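# Seat the sealant cartridge forward in the gun's front cup

## Task

The gun's plunger rod is already pulled back and the cartridge already sits in the gun with its nozzle poking through the front ring, but it is not yet home. Slide the cartridge all the way forward so it sits fully in the front ring's cup. The loaded gun must end up resting on the table itself, not leaning on or supported by anything else. Then state that you are finished.

## Robot and tools

Robot: two six-joint FANUC CRX arms, left_arm and right_arm, each carrying a Robotiq 140 mm two-finger gripper and a wrist camera. The left gripper's fingers are rigid. The right gripper's fingers can hinge: a part held near the palm may be pulled inward, held loosely or squeezed too hard, and a fingertip pushed into a surface folds easily, so only the outer quarter of its pads grips predictably. Base positions in the scene frame: left_arm (+0.028, +0.330, +0.020) m, right_arm (+0.065, -0.448, +0.020) m, both turned almost nothing about z.

Frames: the scene frame has its origin at table-top height, midway between the nominal bases, +z up, +x outward over the table, left_arm on +y. Printed hand positions (end_effector_position, metres) and orientations (end_effector_quat_wxyz) are in each arm's own base frame and may be off by a few cm. end_effector_position is the centre of the closed pads; the gripper's fingers point along its +z and close along its y. Fingertips stick out about 33 mm past that point (only about 9 mm when fully open).

The row: every motion command uses rows of exactly 20 numbers covering both arms even if one is idle: left_arm's six joint angles, then its position, force_limit, speed, activate; then the same ten for right_arm. Joint order: waist, shoulder, elbow, forearm roll, wrist pitch, wrist roll. Joint values are absolute target angles in radians (the same numbers as the Joint positions line), not offsets. Ranges: waist -3.491..3.491, shoulder -3.140..3.140, elbow -1.187..4.328, forearm roll -3.316..3.316, wrist pitch -3.140..3.140, wrist roll -3.927..3.927. Targets much past an end are refused or clipped (a 'joint sent to its limit' line may appear). The four gripper numbers lie in -1..1: position +1 = 140 mm open, about -0.8 pads touching, -1 = close until blocked; force_limit sets squeeze (roughly 14 N at -1, 40 N at 0, 58 N at +1 for a slow close; faster closes grip harder); speed sets finger speed (about 30, 140, 250 mm/s at -1, 0, +1). Both start at +1. Keep activate 0; send 1 once only if fault shows 7 or 13. To leave a gripper unchanged, repeat its last position, force_limit and speed.

Tools:
- execute_actions(actions, cameras): actions is a list of actions; each action is a table of up to 15 rows, one per 1/30 s step, the last row held to fill 15 steps. An empty list returns full status and all images.
- move(target, speed, blend, stop_force, zero, blocking, cameras): target is one 20-number row or a list of up to 15 rows; all joints travel together toward those absolute angles. speed is rad/s for the joint with farthest to go (0.004..3.92, default 0.5). blend (rad) rounds corners between listed targets. stop_force (12..80 N, both arms) ends an arm's path when it feels that much push against its motion; use it with a slow speed for touching, and leave it out when moving away from contact. zero=true re-zeroes the force estimate first. blocking=false returns early and lets the move run (not with stop_force). The result adds a 'move:' line: done, off_target, moving, held or fault, possibly limits=held.
- wait(seconds, cameras): lets time pass without new commands.
- stop(cameras): brakes a running move; fingers continue.
- zoom_image(camera, region): enlarges [x0, y0, x1, y1] pixels (max 504x504) of the latest image from cam_high, cam_low, cam_left_wrist or cam_right_wrist. Images are 896x504.
- read_manual(section): licence texts only.
- finished_scene(scene): ends the scene (scene number 1 or 2); call it once the cartridge is seated and the gun rests on the table.

Reading results: Joint positions and Joint velocities give one block per arm (rad, rad/s); 'within noise' means still. Joint targets shows what the drive is currently aiming at; resend these to hold an arm still. Tool commands shows gripper commands. object_status: 0 moving, 1 blocked while opening, 2 blocked while closing (a likely grip), 3 reached the commanded position or pads met. position_measured is in counts: 3 open, ~75 = 100 mm, ~139 = 60 mm, ~200 = 20 mm, 230 pads touching. To grip harder, raise force_limit and nudge position (-1 to -0.98); to soften, open then close slowly. Flange force is the estimated outside force on the gripper along its own axes, including held weight, and is noisy. 'joint command not followed' means the inter-arm clearance check altered some steps. MOTOR HOT warns of overheating.

Cautions: the arms are stiff, so commanding even slightly beyond a solid contact can trip a fault. 150 N on any part, or joint torque over its limit (wrist joints only about 27-30 N m), stops that arm for 10 s; overheating brakes it for 30-60 s. Release any grip that pins a faulted arm. Keep the arms from pressing or closing on each other. Move slowly into contact, avoid slams, dropping parts, letting go of moving parts or twisting the gripper hard. Nothing may fall off or be left off the table. Loose objects may get bumped occasionally. The robot keeps running while you think, so plan compact, smooth motions.

Each tool is called after ">>>" as name(argument=value, ...), one argument or row to a line, values as JSON.

## Session

>>> execute_actions(
  actions=[],
)

Scene clock: 0.00 s.
left_arm: end_effector_position=(+0.4922, +0.4745, +0.1700) position_measured=3 object_status=3 fault=0 end_effector_quat_wxyz=(-0.162, +0.652, +0.123, +0.730) | right_arm: end_effector_position=(+0.5279, +0.5164, +0.2712) position_measured=3 object_status=3 fault=0 end_effector_quat_wxyz=(-0.064, +0.749, -0.659, -0.030)
Joint positions: left_arm=[0.779 0.543 -0.802 2.769 -1.481 -1.52] | right_arm=[0.927 0.732 1.065 -0.051 -1.77 -0.813]
Joint velocities: within noise
Flange force (N): no reading
Joint targets: left_arm=[0.779 0.543 -0.802 2.769 -1.481 -1.520] | right_arm=[0.927 0.732 1.065 -0.051 -1.770 -0.813]
Tool commands: left_gripper/position=+1.0 left_gripper/force_limit=+1.0 left_gripper/speed=+1.0 left_gripper/activate=+0.0 right_gripper/position=+1.0 right_gripper/force_limit=+1.0 right_gripper/speed=+1.0 right_gripper/activate=+0.0

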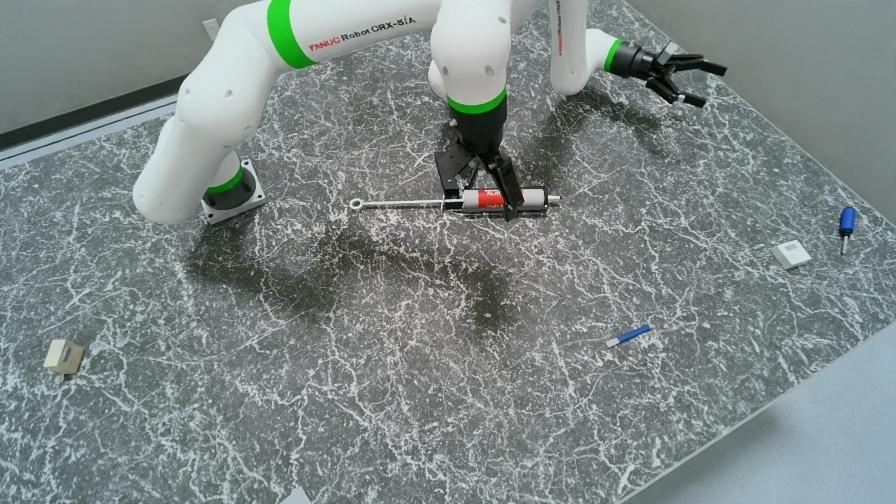

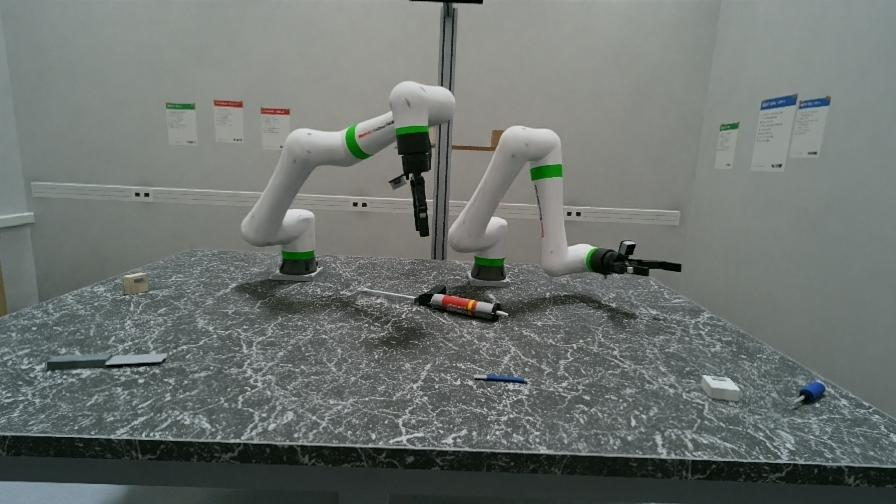

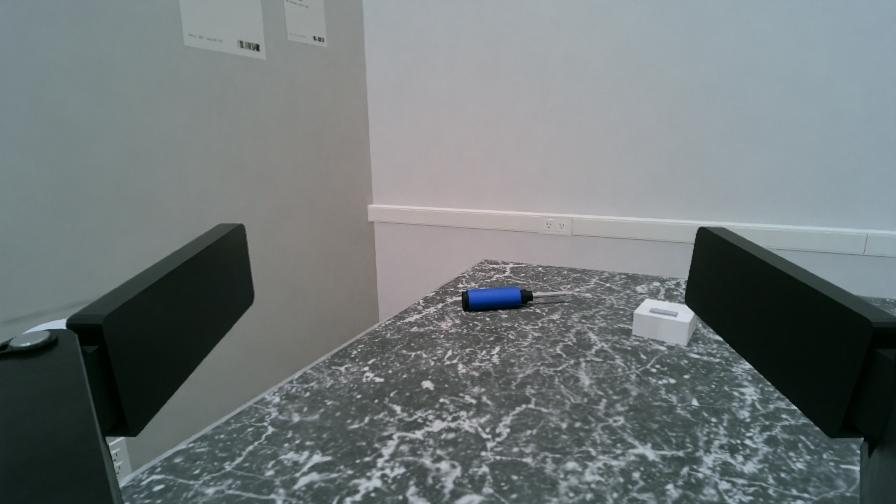

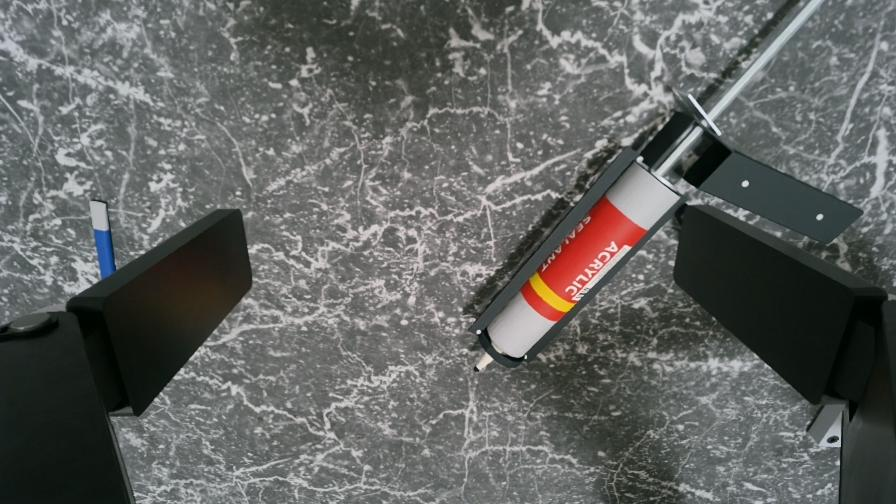

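>>> zoom_image(
  camera="cam_right_wrist",
  region=[440, 0, 896, 400],
)

>>> zoom_image(
  camera="cam_low",
  region=[330, 230, 560, 360],
)

>>> zoom_image(
  camera="cam_high",
  region=[330, 130, 590, 280],
)

Scaled by 1.105 from the camera's image (finer frame: 1280x720).

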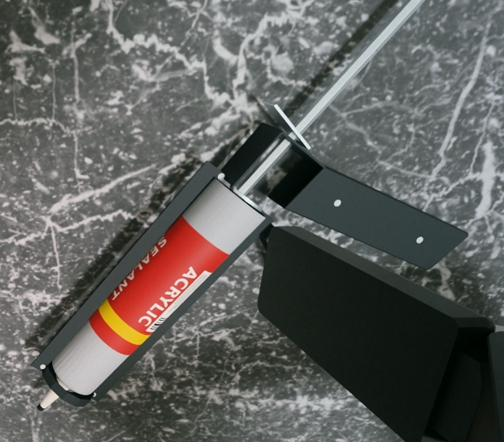

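Scaled by 2.191 from the camera's image (finer frame: 1280x720).

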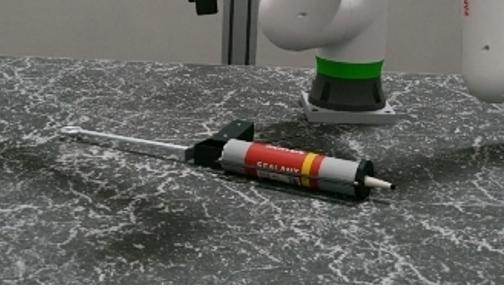

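Scaled by 1.938 from the camera's image (finer frame: 1280x720).

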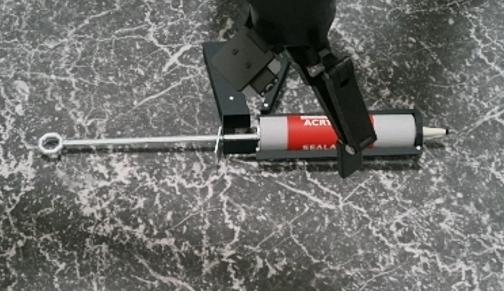

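>>> move(
  target=[0.779, 0.543, -0.802, 2.769, -1.481, -1.52, 1, 1, 1, 0, 1.1818, 0.4294, 0.3798, 0, -1.5212, -1.635, 1, 1, 1, 0],
  speed=0.8,
  cameras=["cam_right_wrist","cam_high"],
)

Scene clock: 136.43 s.
left_arm: end_effector_position=(+0.4923, +0.4745, +0.1704) position_measured=3 object_status=3 fault=0 end_effector_quat_wxyz=(-0.162, +0.652, +0.123, +0.731) | right_arm: end_effector_position=(+0.3480, +0.5060, +0.1800) position_measured=3 object_status=3 fault=0 end_effector_quat_wxyz=(+0.000, -0.530, +0.848, +0.000)
Joint positions: left_arm=[0.779 0.543 -0.802 2.769 -1.481 -1.52] | right_arm=[1.182 0.429 0.38 0 -1.521 -1.635]
Flange force (N): left_arm=[-7.9 -3.1 3.7] | right_arm=[2.0 3.1 -5.3]
Joint targets: left_arm=[0.779 0.543 -0.802 2.769 -1.481 -1.520] | right_arm=[1.182 0.429 0.380 0.000 -1.521 -1.635]
move: done
Images, in order (width x height): cam_high 896x504, cam_right_wrist 896x504.

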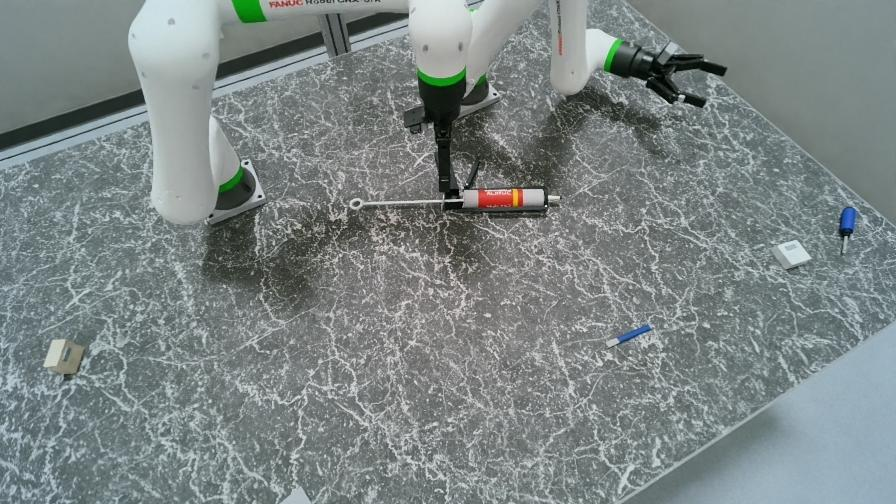

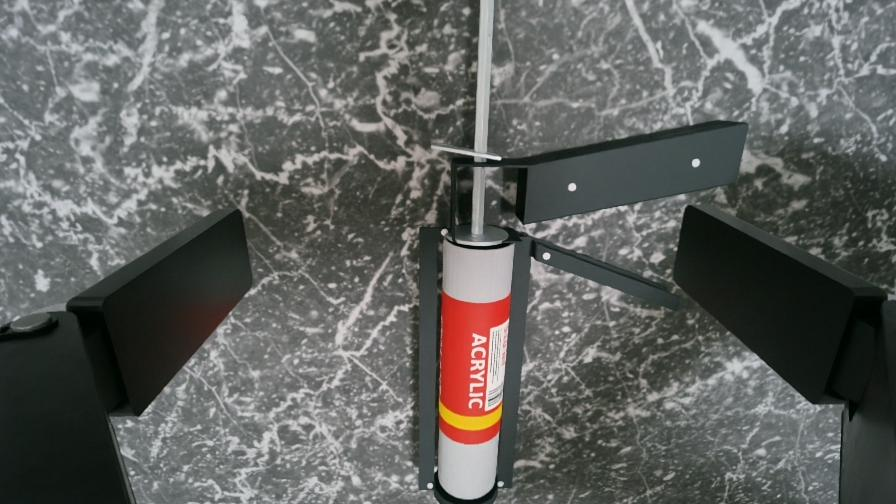

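>>> zoom_image(
  camera="cam_right_wrist",
  region=[390, 100, 600, 340],
)

>>> zoom_image(
  camera="cam_right_wrist",
  region=[380, 330, 580, 504],
)

>>> zoom_image(
  camera="cam_high",
  region=[430, 150, 580, 240],
)

Scaled by 2.100 from the camera's image (finer frame: 1280x720).

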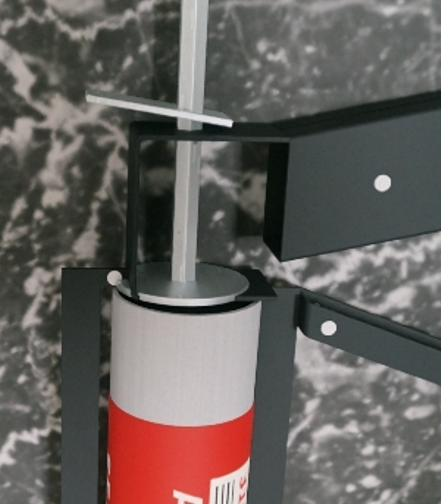

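Scaled by 2.520 from the camera's image (finer frame: 1280x720).

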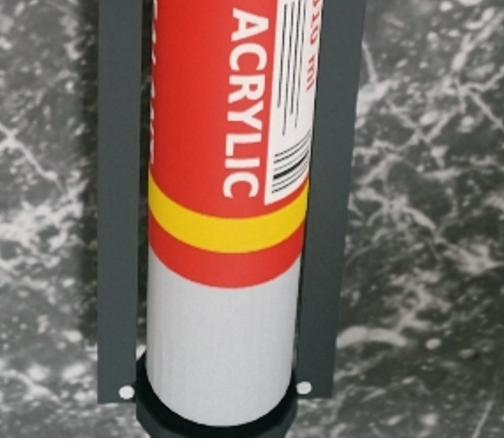

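Scaled by 3.360 from the camera's image (finer frame: 1280x720).

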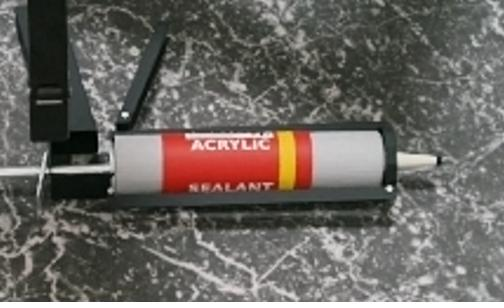

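>>> execute_actions(
  actions=[],
)

>>> zoom_image(
  camera="cam_low",
  region=[400, 270, 520, 335],
)

Scene clock: 204.27 s.
left_arm: end_effector_position=(+0.4923, +0.4745, +0.1704) position_measured=3 object_status=3 fault=0 end_effector_quat_wxyz=(-0.162, +0.652, +0.123, +0.731) | right_arm: end_effector_position=(+0.3479, +0.5060, +0.1799) position_measured=3 object_status=3 fault=0 end_effector_quat_wxyz=(+0.000, -0.530, +0.848, +0.000)
Joint positions: left_arm=[0.779 0.543 -0.802 2.769 -1.481 -1.52] | right_arm=[1.182 0.429 0.38 0 -1.521 -1.635]
Joint velocities: within noise
Flange force (N): left_arm=[-7.8 -2.6 3.7] | right_arm=[0.3 3.0 -5.9]
Joint targets: left_arm=[0.779 0.543 -0.802 2.769 -1.481 -1.520] | right_arm=[1.182 0.429 0.380 0.000 -1.521 -1.635]
Tool commands: left_gripper/position=+1.0 left_gripper/force_limit=+1.0 left_gripper/speed=+1.0 left_gripper/activate=+0.0 right_gripper/position=+1.0 right_gripper/force_limit=+1.0 right_gripper/speed=+1.0 right_gripper/activate=+0.0

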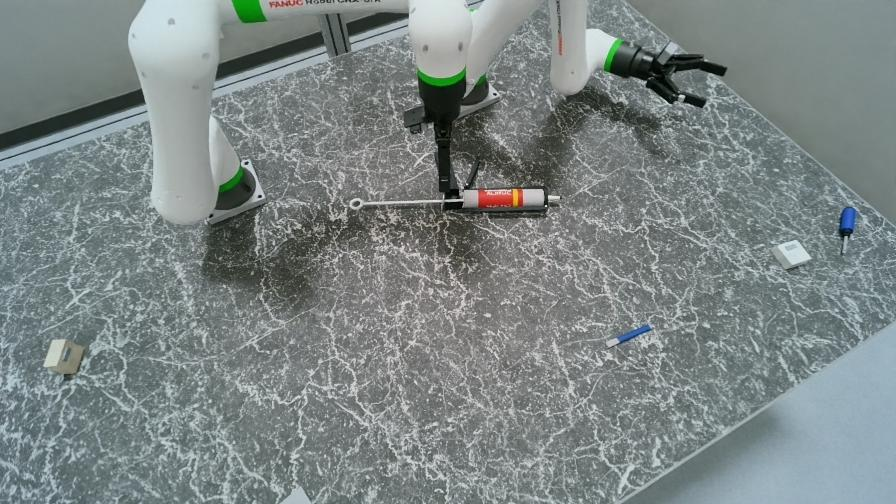

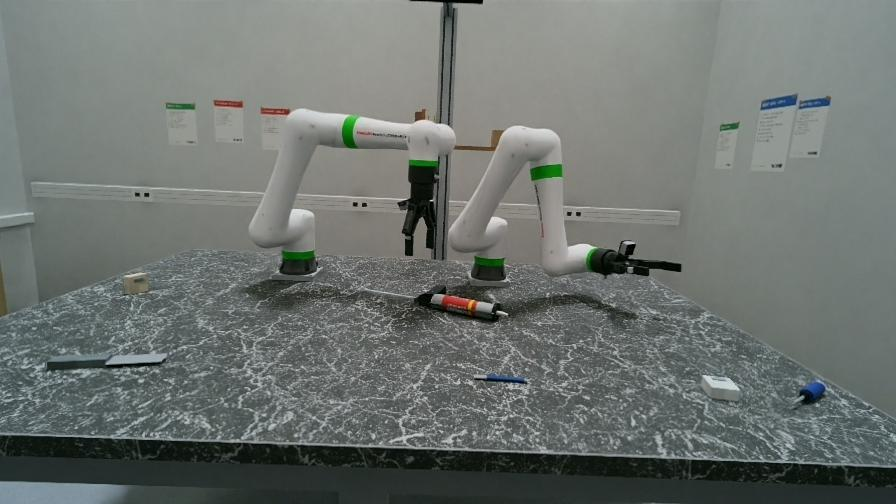

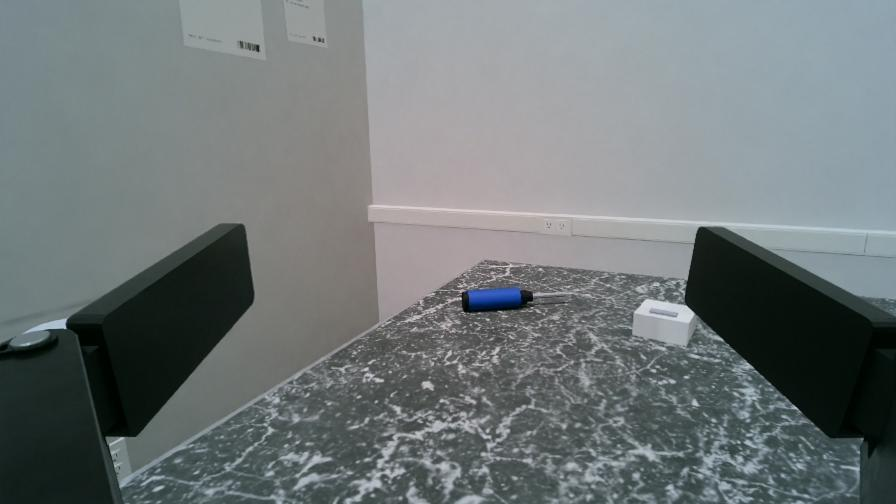

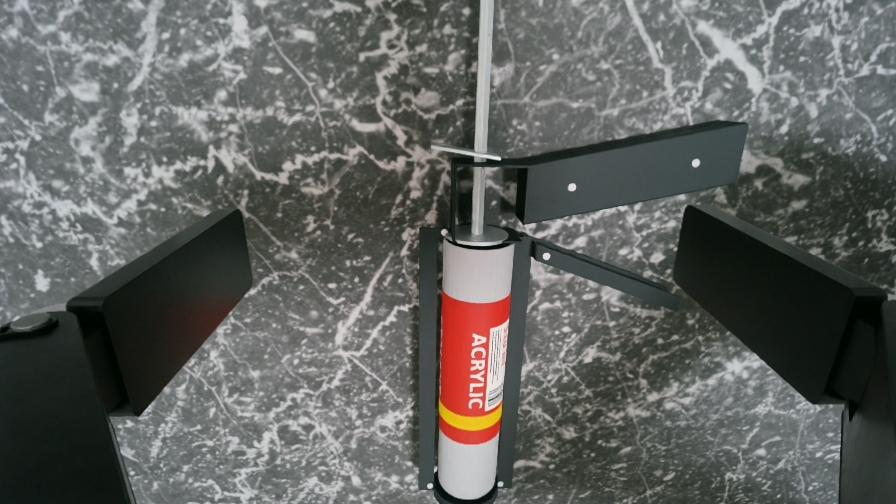

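Scaled by 4.200 from the camera's image (finer frame: 1280x720).

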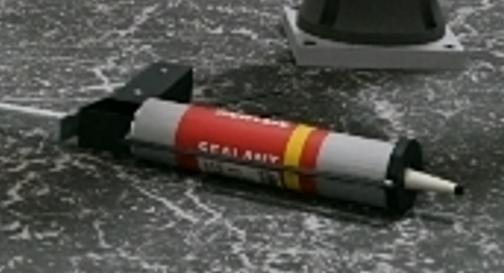

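>>> move(
  target=[0.779, 0.543, -0.802, 2.769, -1.481, -1.52, 1, 1, 1, 0, 1.1814, 0.8045, 0.8212, 0, -1.5875, -1.654, 0.11, -1, -0.5, 0],
  speed=0.6,
  cameras=["cam_right_wrist","cam_low"],
)

>>> zoom_image(
  camera="cam_right_wrist",
  region=[300, 50, 650, 504],
)

>>> zoom_image(
  camera="cam_low",
  region=[370, 230, 550, 340],
)

Scene clock: 228.83 s.
left_arm: end_effector_position=(+0.4923, +0.4745, +0.1704) position_measured=3 object_status=3 fault=0 end_effector_quat_wxyz=(-0.162, +0.652, +0.123, +0.731) | right_arm: end_effector_position=(+0.3956, +0.6217, +0.1200) position_measured=115 object_status=3 fault=0 end_effector_quat_wxyz=(+0.000, -0.522, +0.853, +0.000)
Joint positions: left_arm=[0.779 0.543 -0.802 2.769 -1.481 -1.52] | right_arm=[1.181 0.804 0.821 0 -1.588 -1.654]
Flange force (N): left_arm=[-7.3 -3.2 4.2] | right_arm=[3.2 2.3 -5.7]
Joint targets: left_arm=[0.779 0.543 -0.802 2.769 -1.481 -1.520] | right_arm=[1.181 0.804 0.821 0.000 -1.587 -1.654]
move: done
Images, in order (width x height): cam_low 896x504, cam_right_wrist 896x504.

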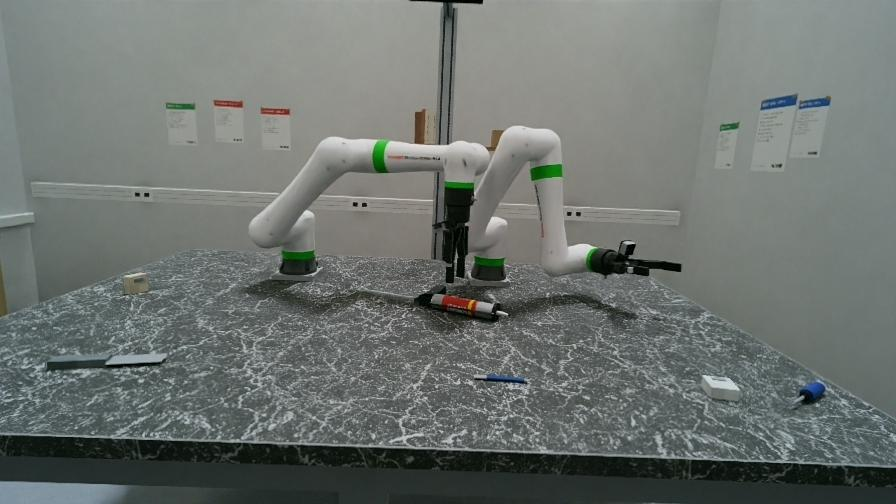

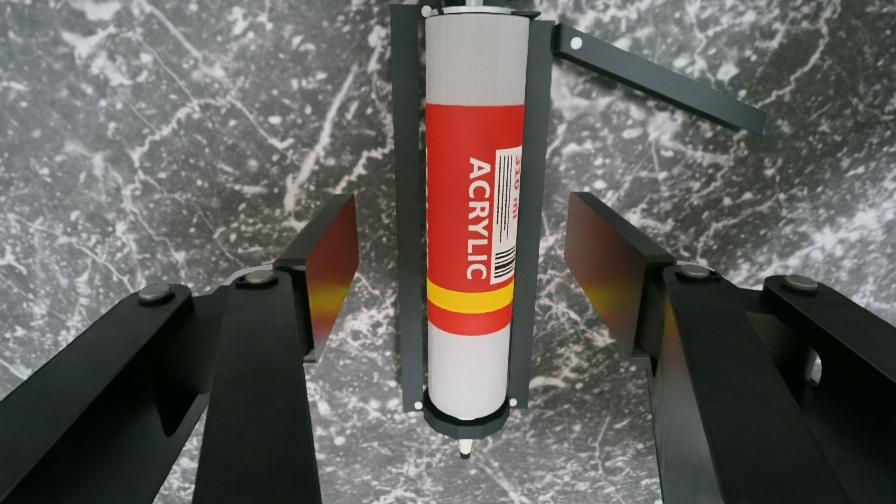

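Scaled by 1.110 from the camera's image (finer frame: 1280x720).

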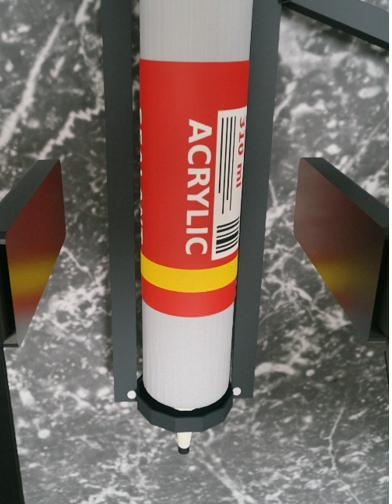

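Scaled by 2.800 from the camera's image (finer frame: 1280x720).

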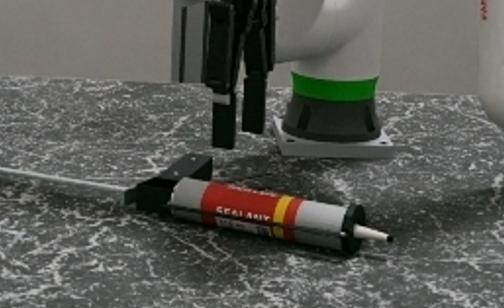

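>>> move(
  target=[0.779, 0.543, -0.802, 2.769, -1.481, -1.52, 1, 1, 1, 0, 1.1949, 0.8073, 0.7211, 0, -1.4846, -1.6675, 0.11, -1, -0.5, 0],
  speed=0.2,
  cameras=["cam_right_wrist"],
)

>>> zoom_image(
  camera="cam_low",
  region=[370, 230, 550, 340],
)

Scene clock: 256.57 s.
left_arm: end_effector_position=(+0.4923, +0.4745, +0.1704) position_measured=3 object_status=3 fault=0 end_effector_quat_wxyz=(-0.162, +0.652, +0.123, +0.731) | right_arm: end_effector_position=(+0.3869, +0.6263, +0.0749) position_measured=115 object_status=3 fault=0 end_effector_quat_wxyz=(+0.000, -0.522, +0.853, +0.000)
Joint positions: left_arm=[0.779 0.543 -0.802 2.769 -1.481 -1.52] | right_arm=[1.195 0.807 0.721 0 -1.485 -1.667]
Flange force (N): left_arm=[-7.7 -3.6 3.0] | right_arm=[3.5 2.6 -5.4]
Joint targets: left_arm=[0.779 0.543 -0.802 2.769 -1.481 -1.520] | right_arm=[1.195 0.807 0.721 0.000 -1.485 -1.668]
move: done

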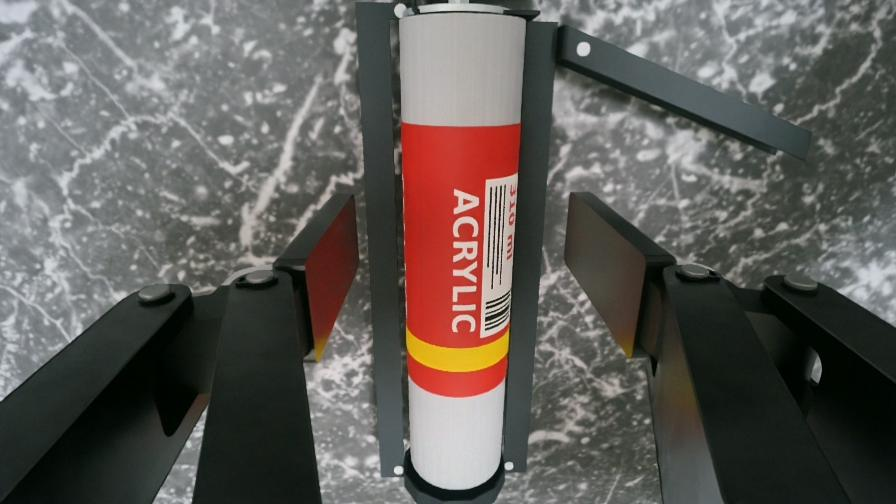

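This scene's latest camera images include none from cam_low. They are from: cam_right_wrist. cam_low's image comes with the result of a call that names it in "cameras".

>>> wait(
  seconds=0.1,
  cameras=["cam_low"],
)

>>> zoom_image(
  camera="cam_low",
  region=[410, 270, 520, 330],
)

Scene clock: 268.67 s.
left_arm: end_effector_position=(+0.4923, +0.4745, +0.1704) position_measured=3 object_status=3 fault=0 end_effector_quat_wxyz=(-0.162, +0.652, +0.123, +0.731) | right_arm: end_effector_position=(+0.3869, +0.6263, +0.0749) position_measured=115 object_status=3 fault=0 end_effector_quat_wxyz=(+0.000, -0.522, +0.853, +0.000)
Joint positions: left_arm=[0.779 0.543 -0.802 2.769 -1.481 -1.52] | right_arm=[1.195 0.807 0.721 0 -1.485 -1.668]
Flange force (N): left_arm=[-8.2 -2.8 4.1] | right_arm=[1.9 2.5 -5.7]
Joint targets: left_arm=[0.779 0.543 -0.802 2.769 -1.481 -1.520] | right_arm=[1.195 0.807 0.721 0.000 -1.485 -1.668]
Tool commands: left_gripper/position=+1.0 left_gripper/force_limit=+1.0 left_gripper/speed=+1.0 left_gripper/activate=+0.0 right_gripper/position=+0.11 right_gripper/force_limit=-1.0 right_gripper/speed=-0.5 right_gripper/activate=+0.0
wait: 0.10 s; at rest from the start

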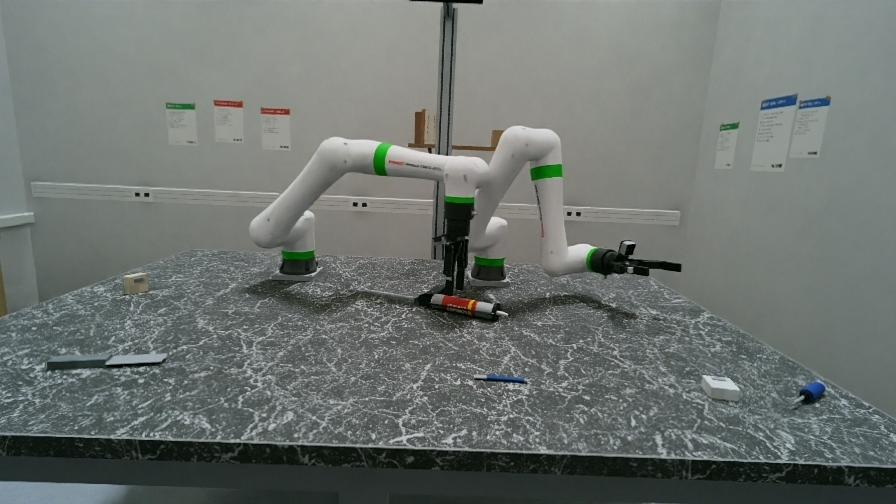

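Scaled by 4.582 from the camera's image (finer frame: 1280x720).

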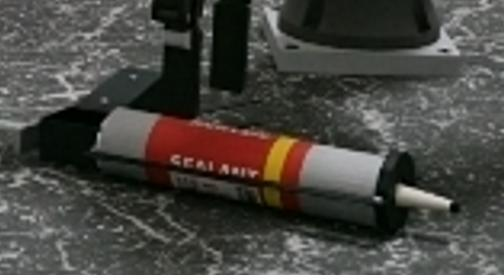

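>>> move(
  target=[
    [0.779, 0.543, -0.802, 2.769, -1.481, -1.52, 1, 1, 1, 0, 1.1949, 0.8073, 0.7211, 0, -1.4846, -1.6675, 0.365, -1, -0.5, 0],
    [0.779, 0.543, -0.802, 2.769, -1.481, -1.52, 1, 1, 1, 0, 1.1969, 0.8169, 0.6720, 0, -1.4259, -1.6695, 0.365, -1, -0.5, 0],
    [0.779, 0.543, -0.802, 2.769, -1.481, -1.52, 1, 1, 1, 0, 1.1969, 0.8169, 0.6720, 0, -1.4259, -1.6695, -1, -1, -1, 0],
  ],
  speed=0.1,
  cameras=["cam_right_wrist","cam_low"],
)

>>> zoom_image(
  camera="cam_low",
  region=[410, 270, 520, 330],
)

Scene clock: 324.07 s.
left_arm: end_effector_position=(+0.4923, +0.4745, +0.1704) position_measured=3 object_status=3 fault=0 end_effector_quat_wxyz=(-0.162, +0.652, +0.123, +0.731) | right_arm: end_effector_position=(+0.3856, +0.6269, +0.0470) position_measured=165 object_status=0 fault=0 end_effector_quat_wxyz=(+0.000, -0.522, +0.853, +0.000)
Joint positions: left_arm=[0.779 0.543 -0.802 2.769 -1.481 -1.52] | right_arm=[1.197 0.817 0.672 0 -1.426 -1.67]
Flange force (N): left_arm=[-7.9 -2.7 3.7] | right_arm=[2.4 0.9 -10.1]
Joint targets: left_arm=[0.779 0.543 -0.802 2.769 -1.481 -1.520] | right_arm=[1.197 0.817 0.672 0.000 -1.426 -1.669]
move: done
Images, in order (width x height): cam_low 896x504, cam_right_wrist 896x504.

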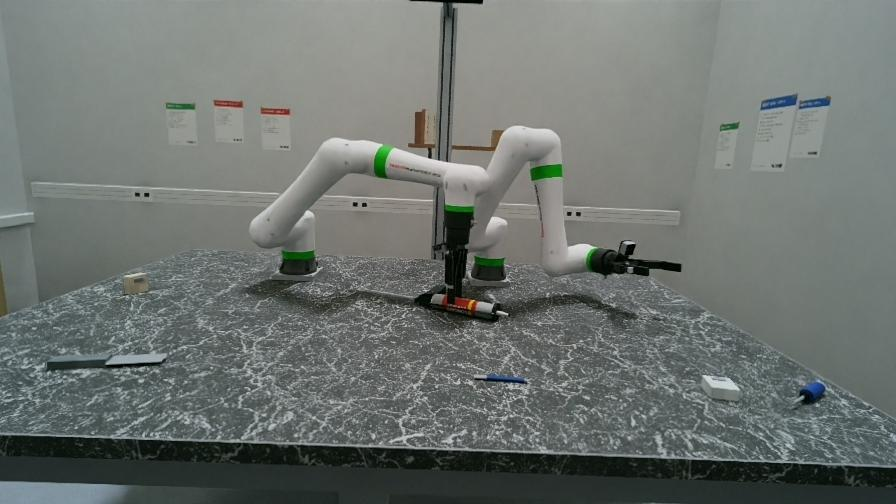

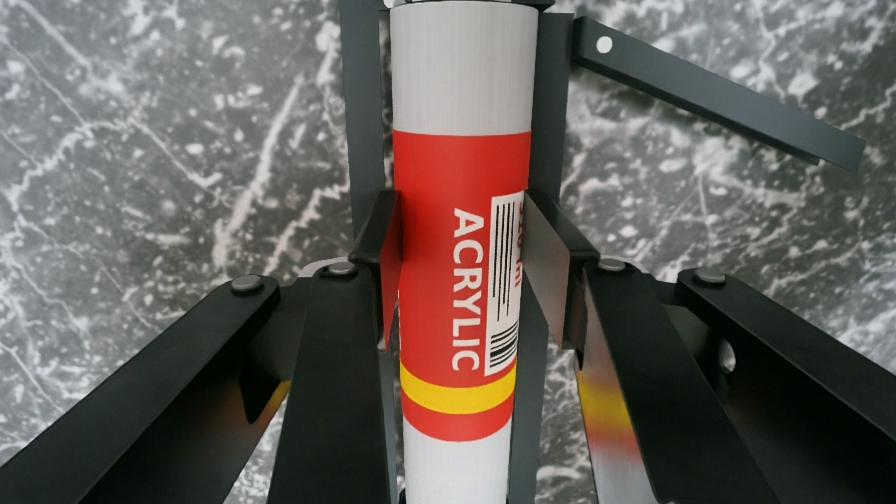

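Scaled by 4.582 from the camera's image (finer frame: 1280x720).

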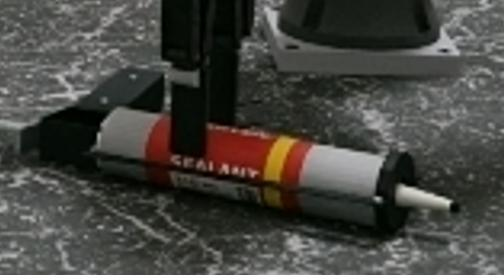

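>>> move(
  target=[0.779, 0.543, -0.802, 2.769, -1.481, -1.52, 1, 1, 1, 0, 1.1948, 0.8654, 0.7552, 0, -1.4606, -1.6674, -1, -1, -1, 0],
  speed=0.04,
  stop_force=40,
  cameras=["cam_right_wrist","cam_low","cam_high"],
)

>>> zoom_image(
  camera="cam_low",
  region=[410, 270, 520, 330],
)

Scene clock: 340.37 s.
left_arm: end_effector_position=(+0.4923, +0.4745, +0.1704) position_measured=3 object_status=3 fault=0 end_effector_quat_wxyz=(-0.162, +0.652, +0.123, +0.731) | right_arm: end_effector_position=(+0.3925, +0.6401, +0.0470) position_measured=165 object_status=2 fault=0 end_effector_quat_wxyz=(+0.000, -0.522, +0.853, +0.000)
Joint positions: left_arm=[0.779 0.543 -0.802 2.769 -1.481 -1.52] | right_arm=[1.195 0.865 0.755 0 -1.461 -1.667]
Flange force (N): left_arm=[-8.1 -3.2 3.7] | right_arm=[4.2 2.1 -11.2]
Joint targets: left_arm=[0.779 0.543 -0.802 2.769 -1.481 -1.520] | right_arm=[1.195 0.865 0.755 0.000 -1.461 -1.667]
move: done
Images, in order (width x height): cam_high 896x504, cam_low 896x504, cam_right_wrist 896x504.

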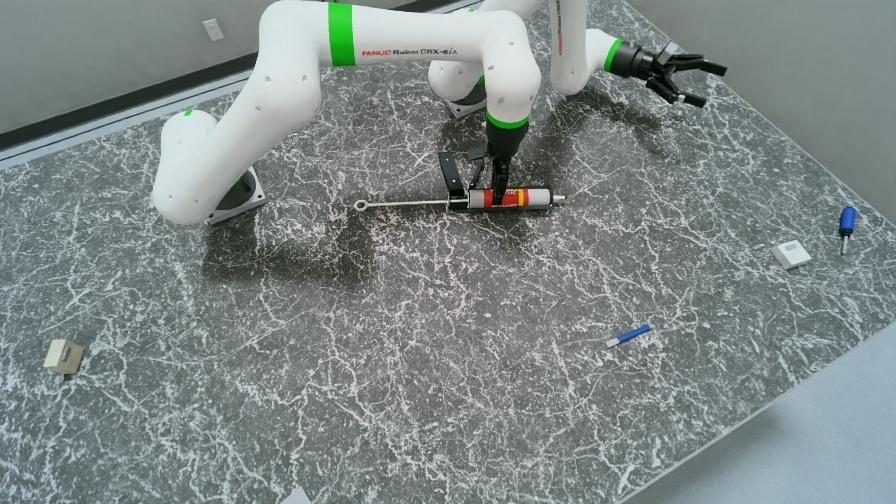

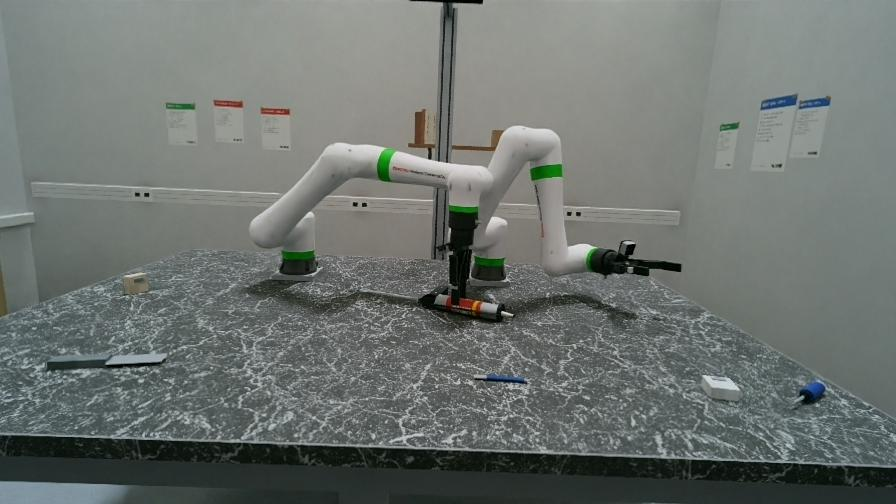

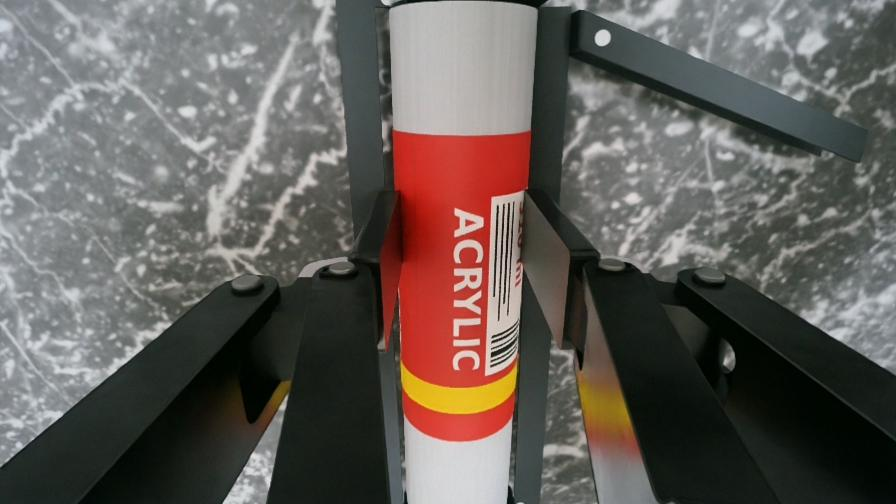

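Scaled by 4.582 from the camera's image (finer frame: 1280x720).

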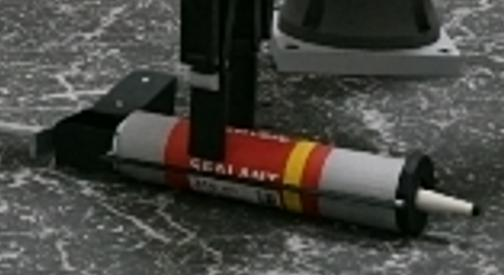

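>>> move(
  target=[
    [0.779, 0.543, -0.802, 2.769, -1.481, -1.52, 1, 1, 1, 0, 1.1948, 0.8654, 0.7552, 0, -1.4606, -1.6674, 0.365, -1, -0.5, 0],
    [0.779, 0.543, -0.802, 2.769, -1.481, -1.52, 1, 1, 1, 0, 1.1814, 0.8045, 0.8212, 0, -1.5875, -1.654, 0.365, -1, -0.5, 0],
    [0.779, 0.543, -0.802, 2.769, -1.481, -1.52, 1, 1, 1, 0, 0.8398, 0.7836, 0.7862, 3.1416, 1.5734, -1.3124, 0.365, -1, -0.5, 0],
  ],
  speed=[0.2, 0.25, 1.2],
  blend=[0, 0.05, 0],
  cameras=["cam_right_wrist","cam_high"],
)

>>> zoom_image(
  camera="cam_right_wrist",
  region=[300, 0, 650, 350],
)

Scene clock: 424.53 s.
left_arm: end_effector_position=(+0.4923, +0.4745, +0.1704) position_measured=3 object_status=3 fault=0 end_effector_quat_wxyz=(-0.162, +0.652, +0.123, +0.731) | right_arm: end_effector_position=(+0.3835, +0.6224, +0.1201) position_measured=83 object_status=3 fault=0 end_effector_quat_wxyz=(+0.000, +0.853, +0.522, +0.000)
Joint positions: left_arm=[0.779 0.543 -0.802 2.769 -1.481 -1.52] | right_arm=[0.84 0.784 0.786 3.142 1.573 -1.312]
Flange force (N): left_arm=[-7.4 -3.8 3.3] | right_arm=[-1.2 -2.0 -5.3]
Joint targets: left_arm=[0.779 0.543 -0.802 2.769 -1.481 -1.520] | right_arm=[0.840 0.784 0.786 3.142 1.573 -1.312]
move: done
Images, in order (width x height): cam_high 896x504, cam_right_wrist 896x504.

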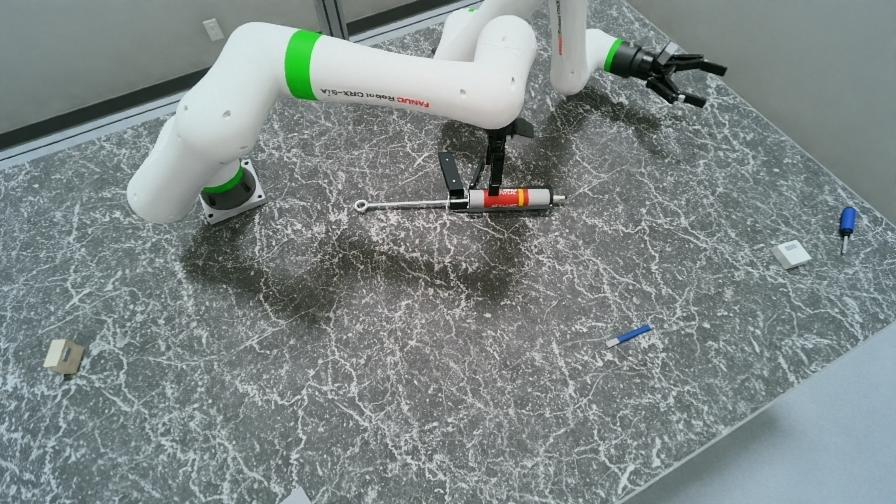

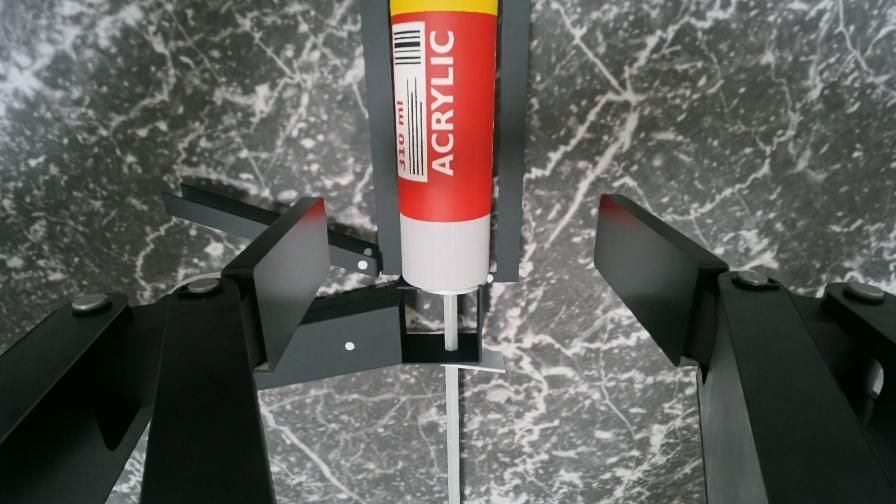

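Scaled by 1.440 from the camera's image (finer frame: 1280x720).

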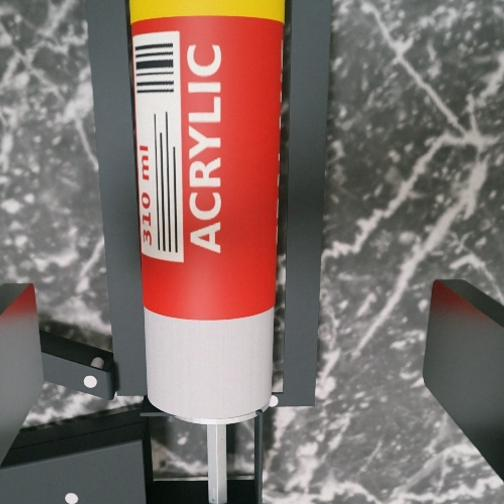

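>>> move(
  target=[
    [1.3, 0.187, -0.0751, 0, -1.3087, 2.35, -0.4, -1, 0, 0, 0.8398, 0.7836, 0.7862, 3.1416, 1.5734, -1.3124, 0.365, -1, -0.5, 0],
    [0.2974, 0.187, -0.0751, 0, -1.3087, 2.35, -0.4, -1, 0, 0, 0.8449, 0.8006, 0.6442, 3.1416, 1.4144, -1.3039, 0.365, -1, -0.5, 0],
  ],
  speed=[1.3, 0.7],
  cameras=["cam_left_wrist", "cam_right_wrist","cam_high","cam_low"],
)

Scene clock: 472.67 s.
left_arm: end_effector_position=(+0.5080, +0.0198, +0.1199) position_measured=179 object_status=3 fault=0 end_effector_quat_wxyz=(+0.000, +0.859, +0.513, +0.000) | right_arm: end_effector_position=(+0.3801, +0.6241, +0.0470) position_measured=83 object_status=3 fault=0 end_effector_quat_wxyz=(+0.000, +0.849, +0.528, +0.000)
Joint positions: left_arm=[0.298 0.187 -0.075 0 -1.309 2.35] | right_arm=[0.845 0.801 0.644 3.142 1.414 -1.304]
Flange force (N): left_arm=[6.4 7.4 -1.7] | right_arm=[-1.0 -2.3 -5.6]
Joint targets: left_arm=[0.297 0.187 -0.075 0.000 -1.309 2.350] | right_arm=[0.845 0.801 0.644 3.142 1.414 -1.304]
move: done

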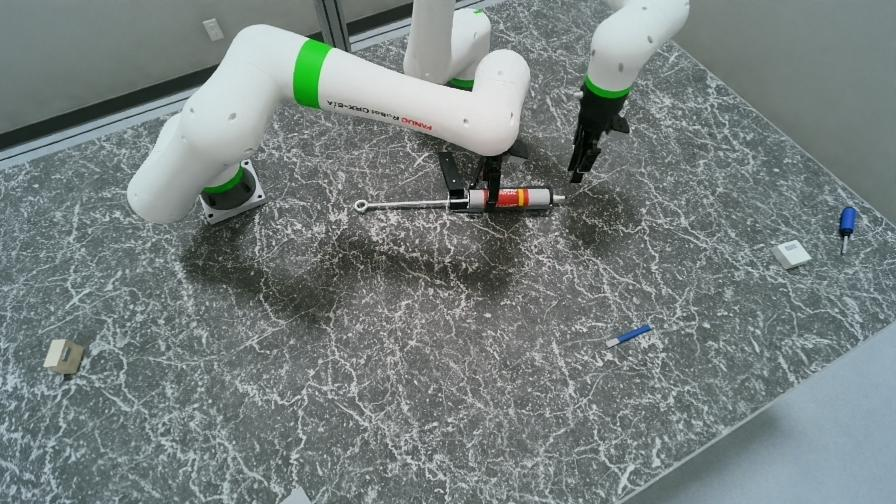

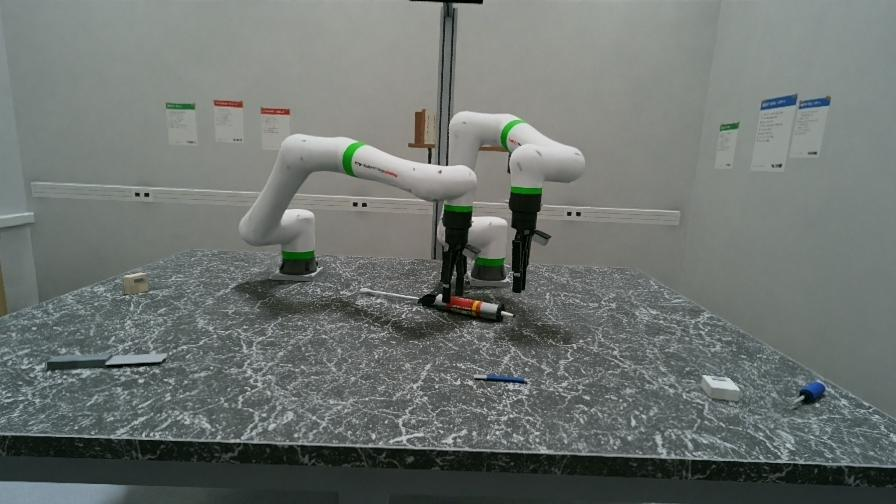

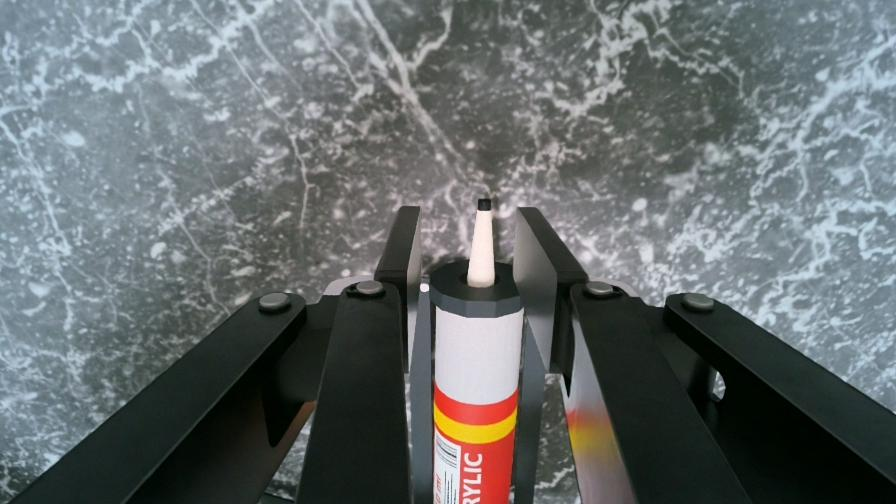

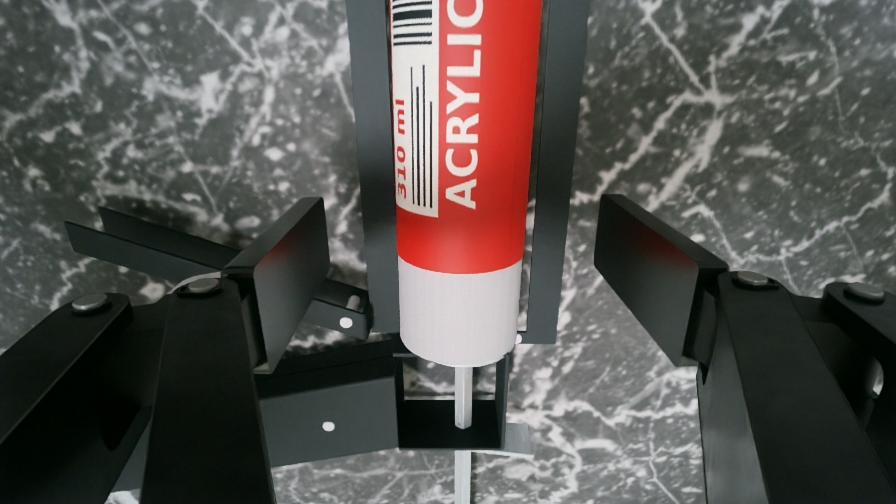

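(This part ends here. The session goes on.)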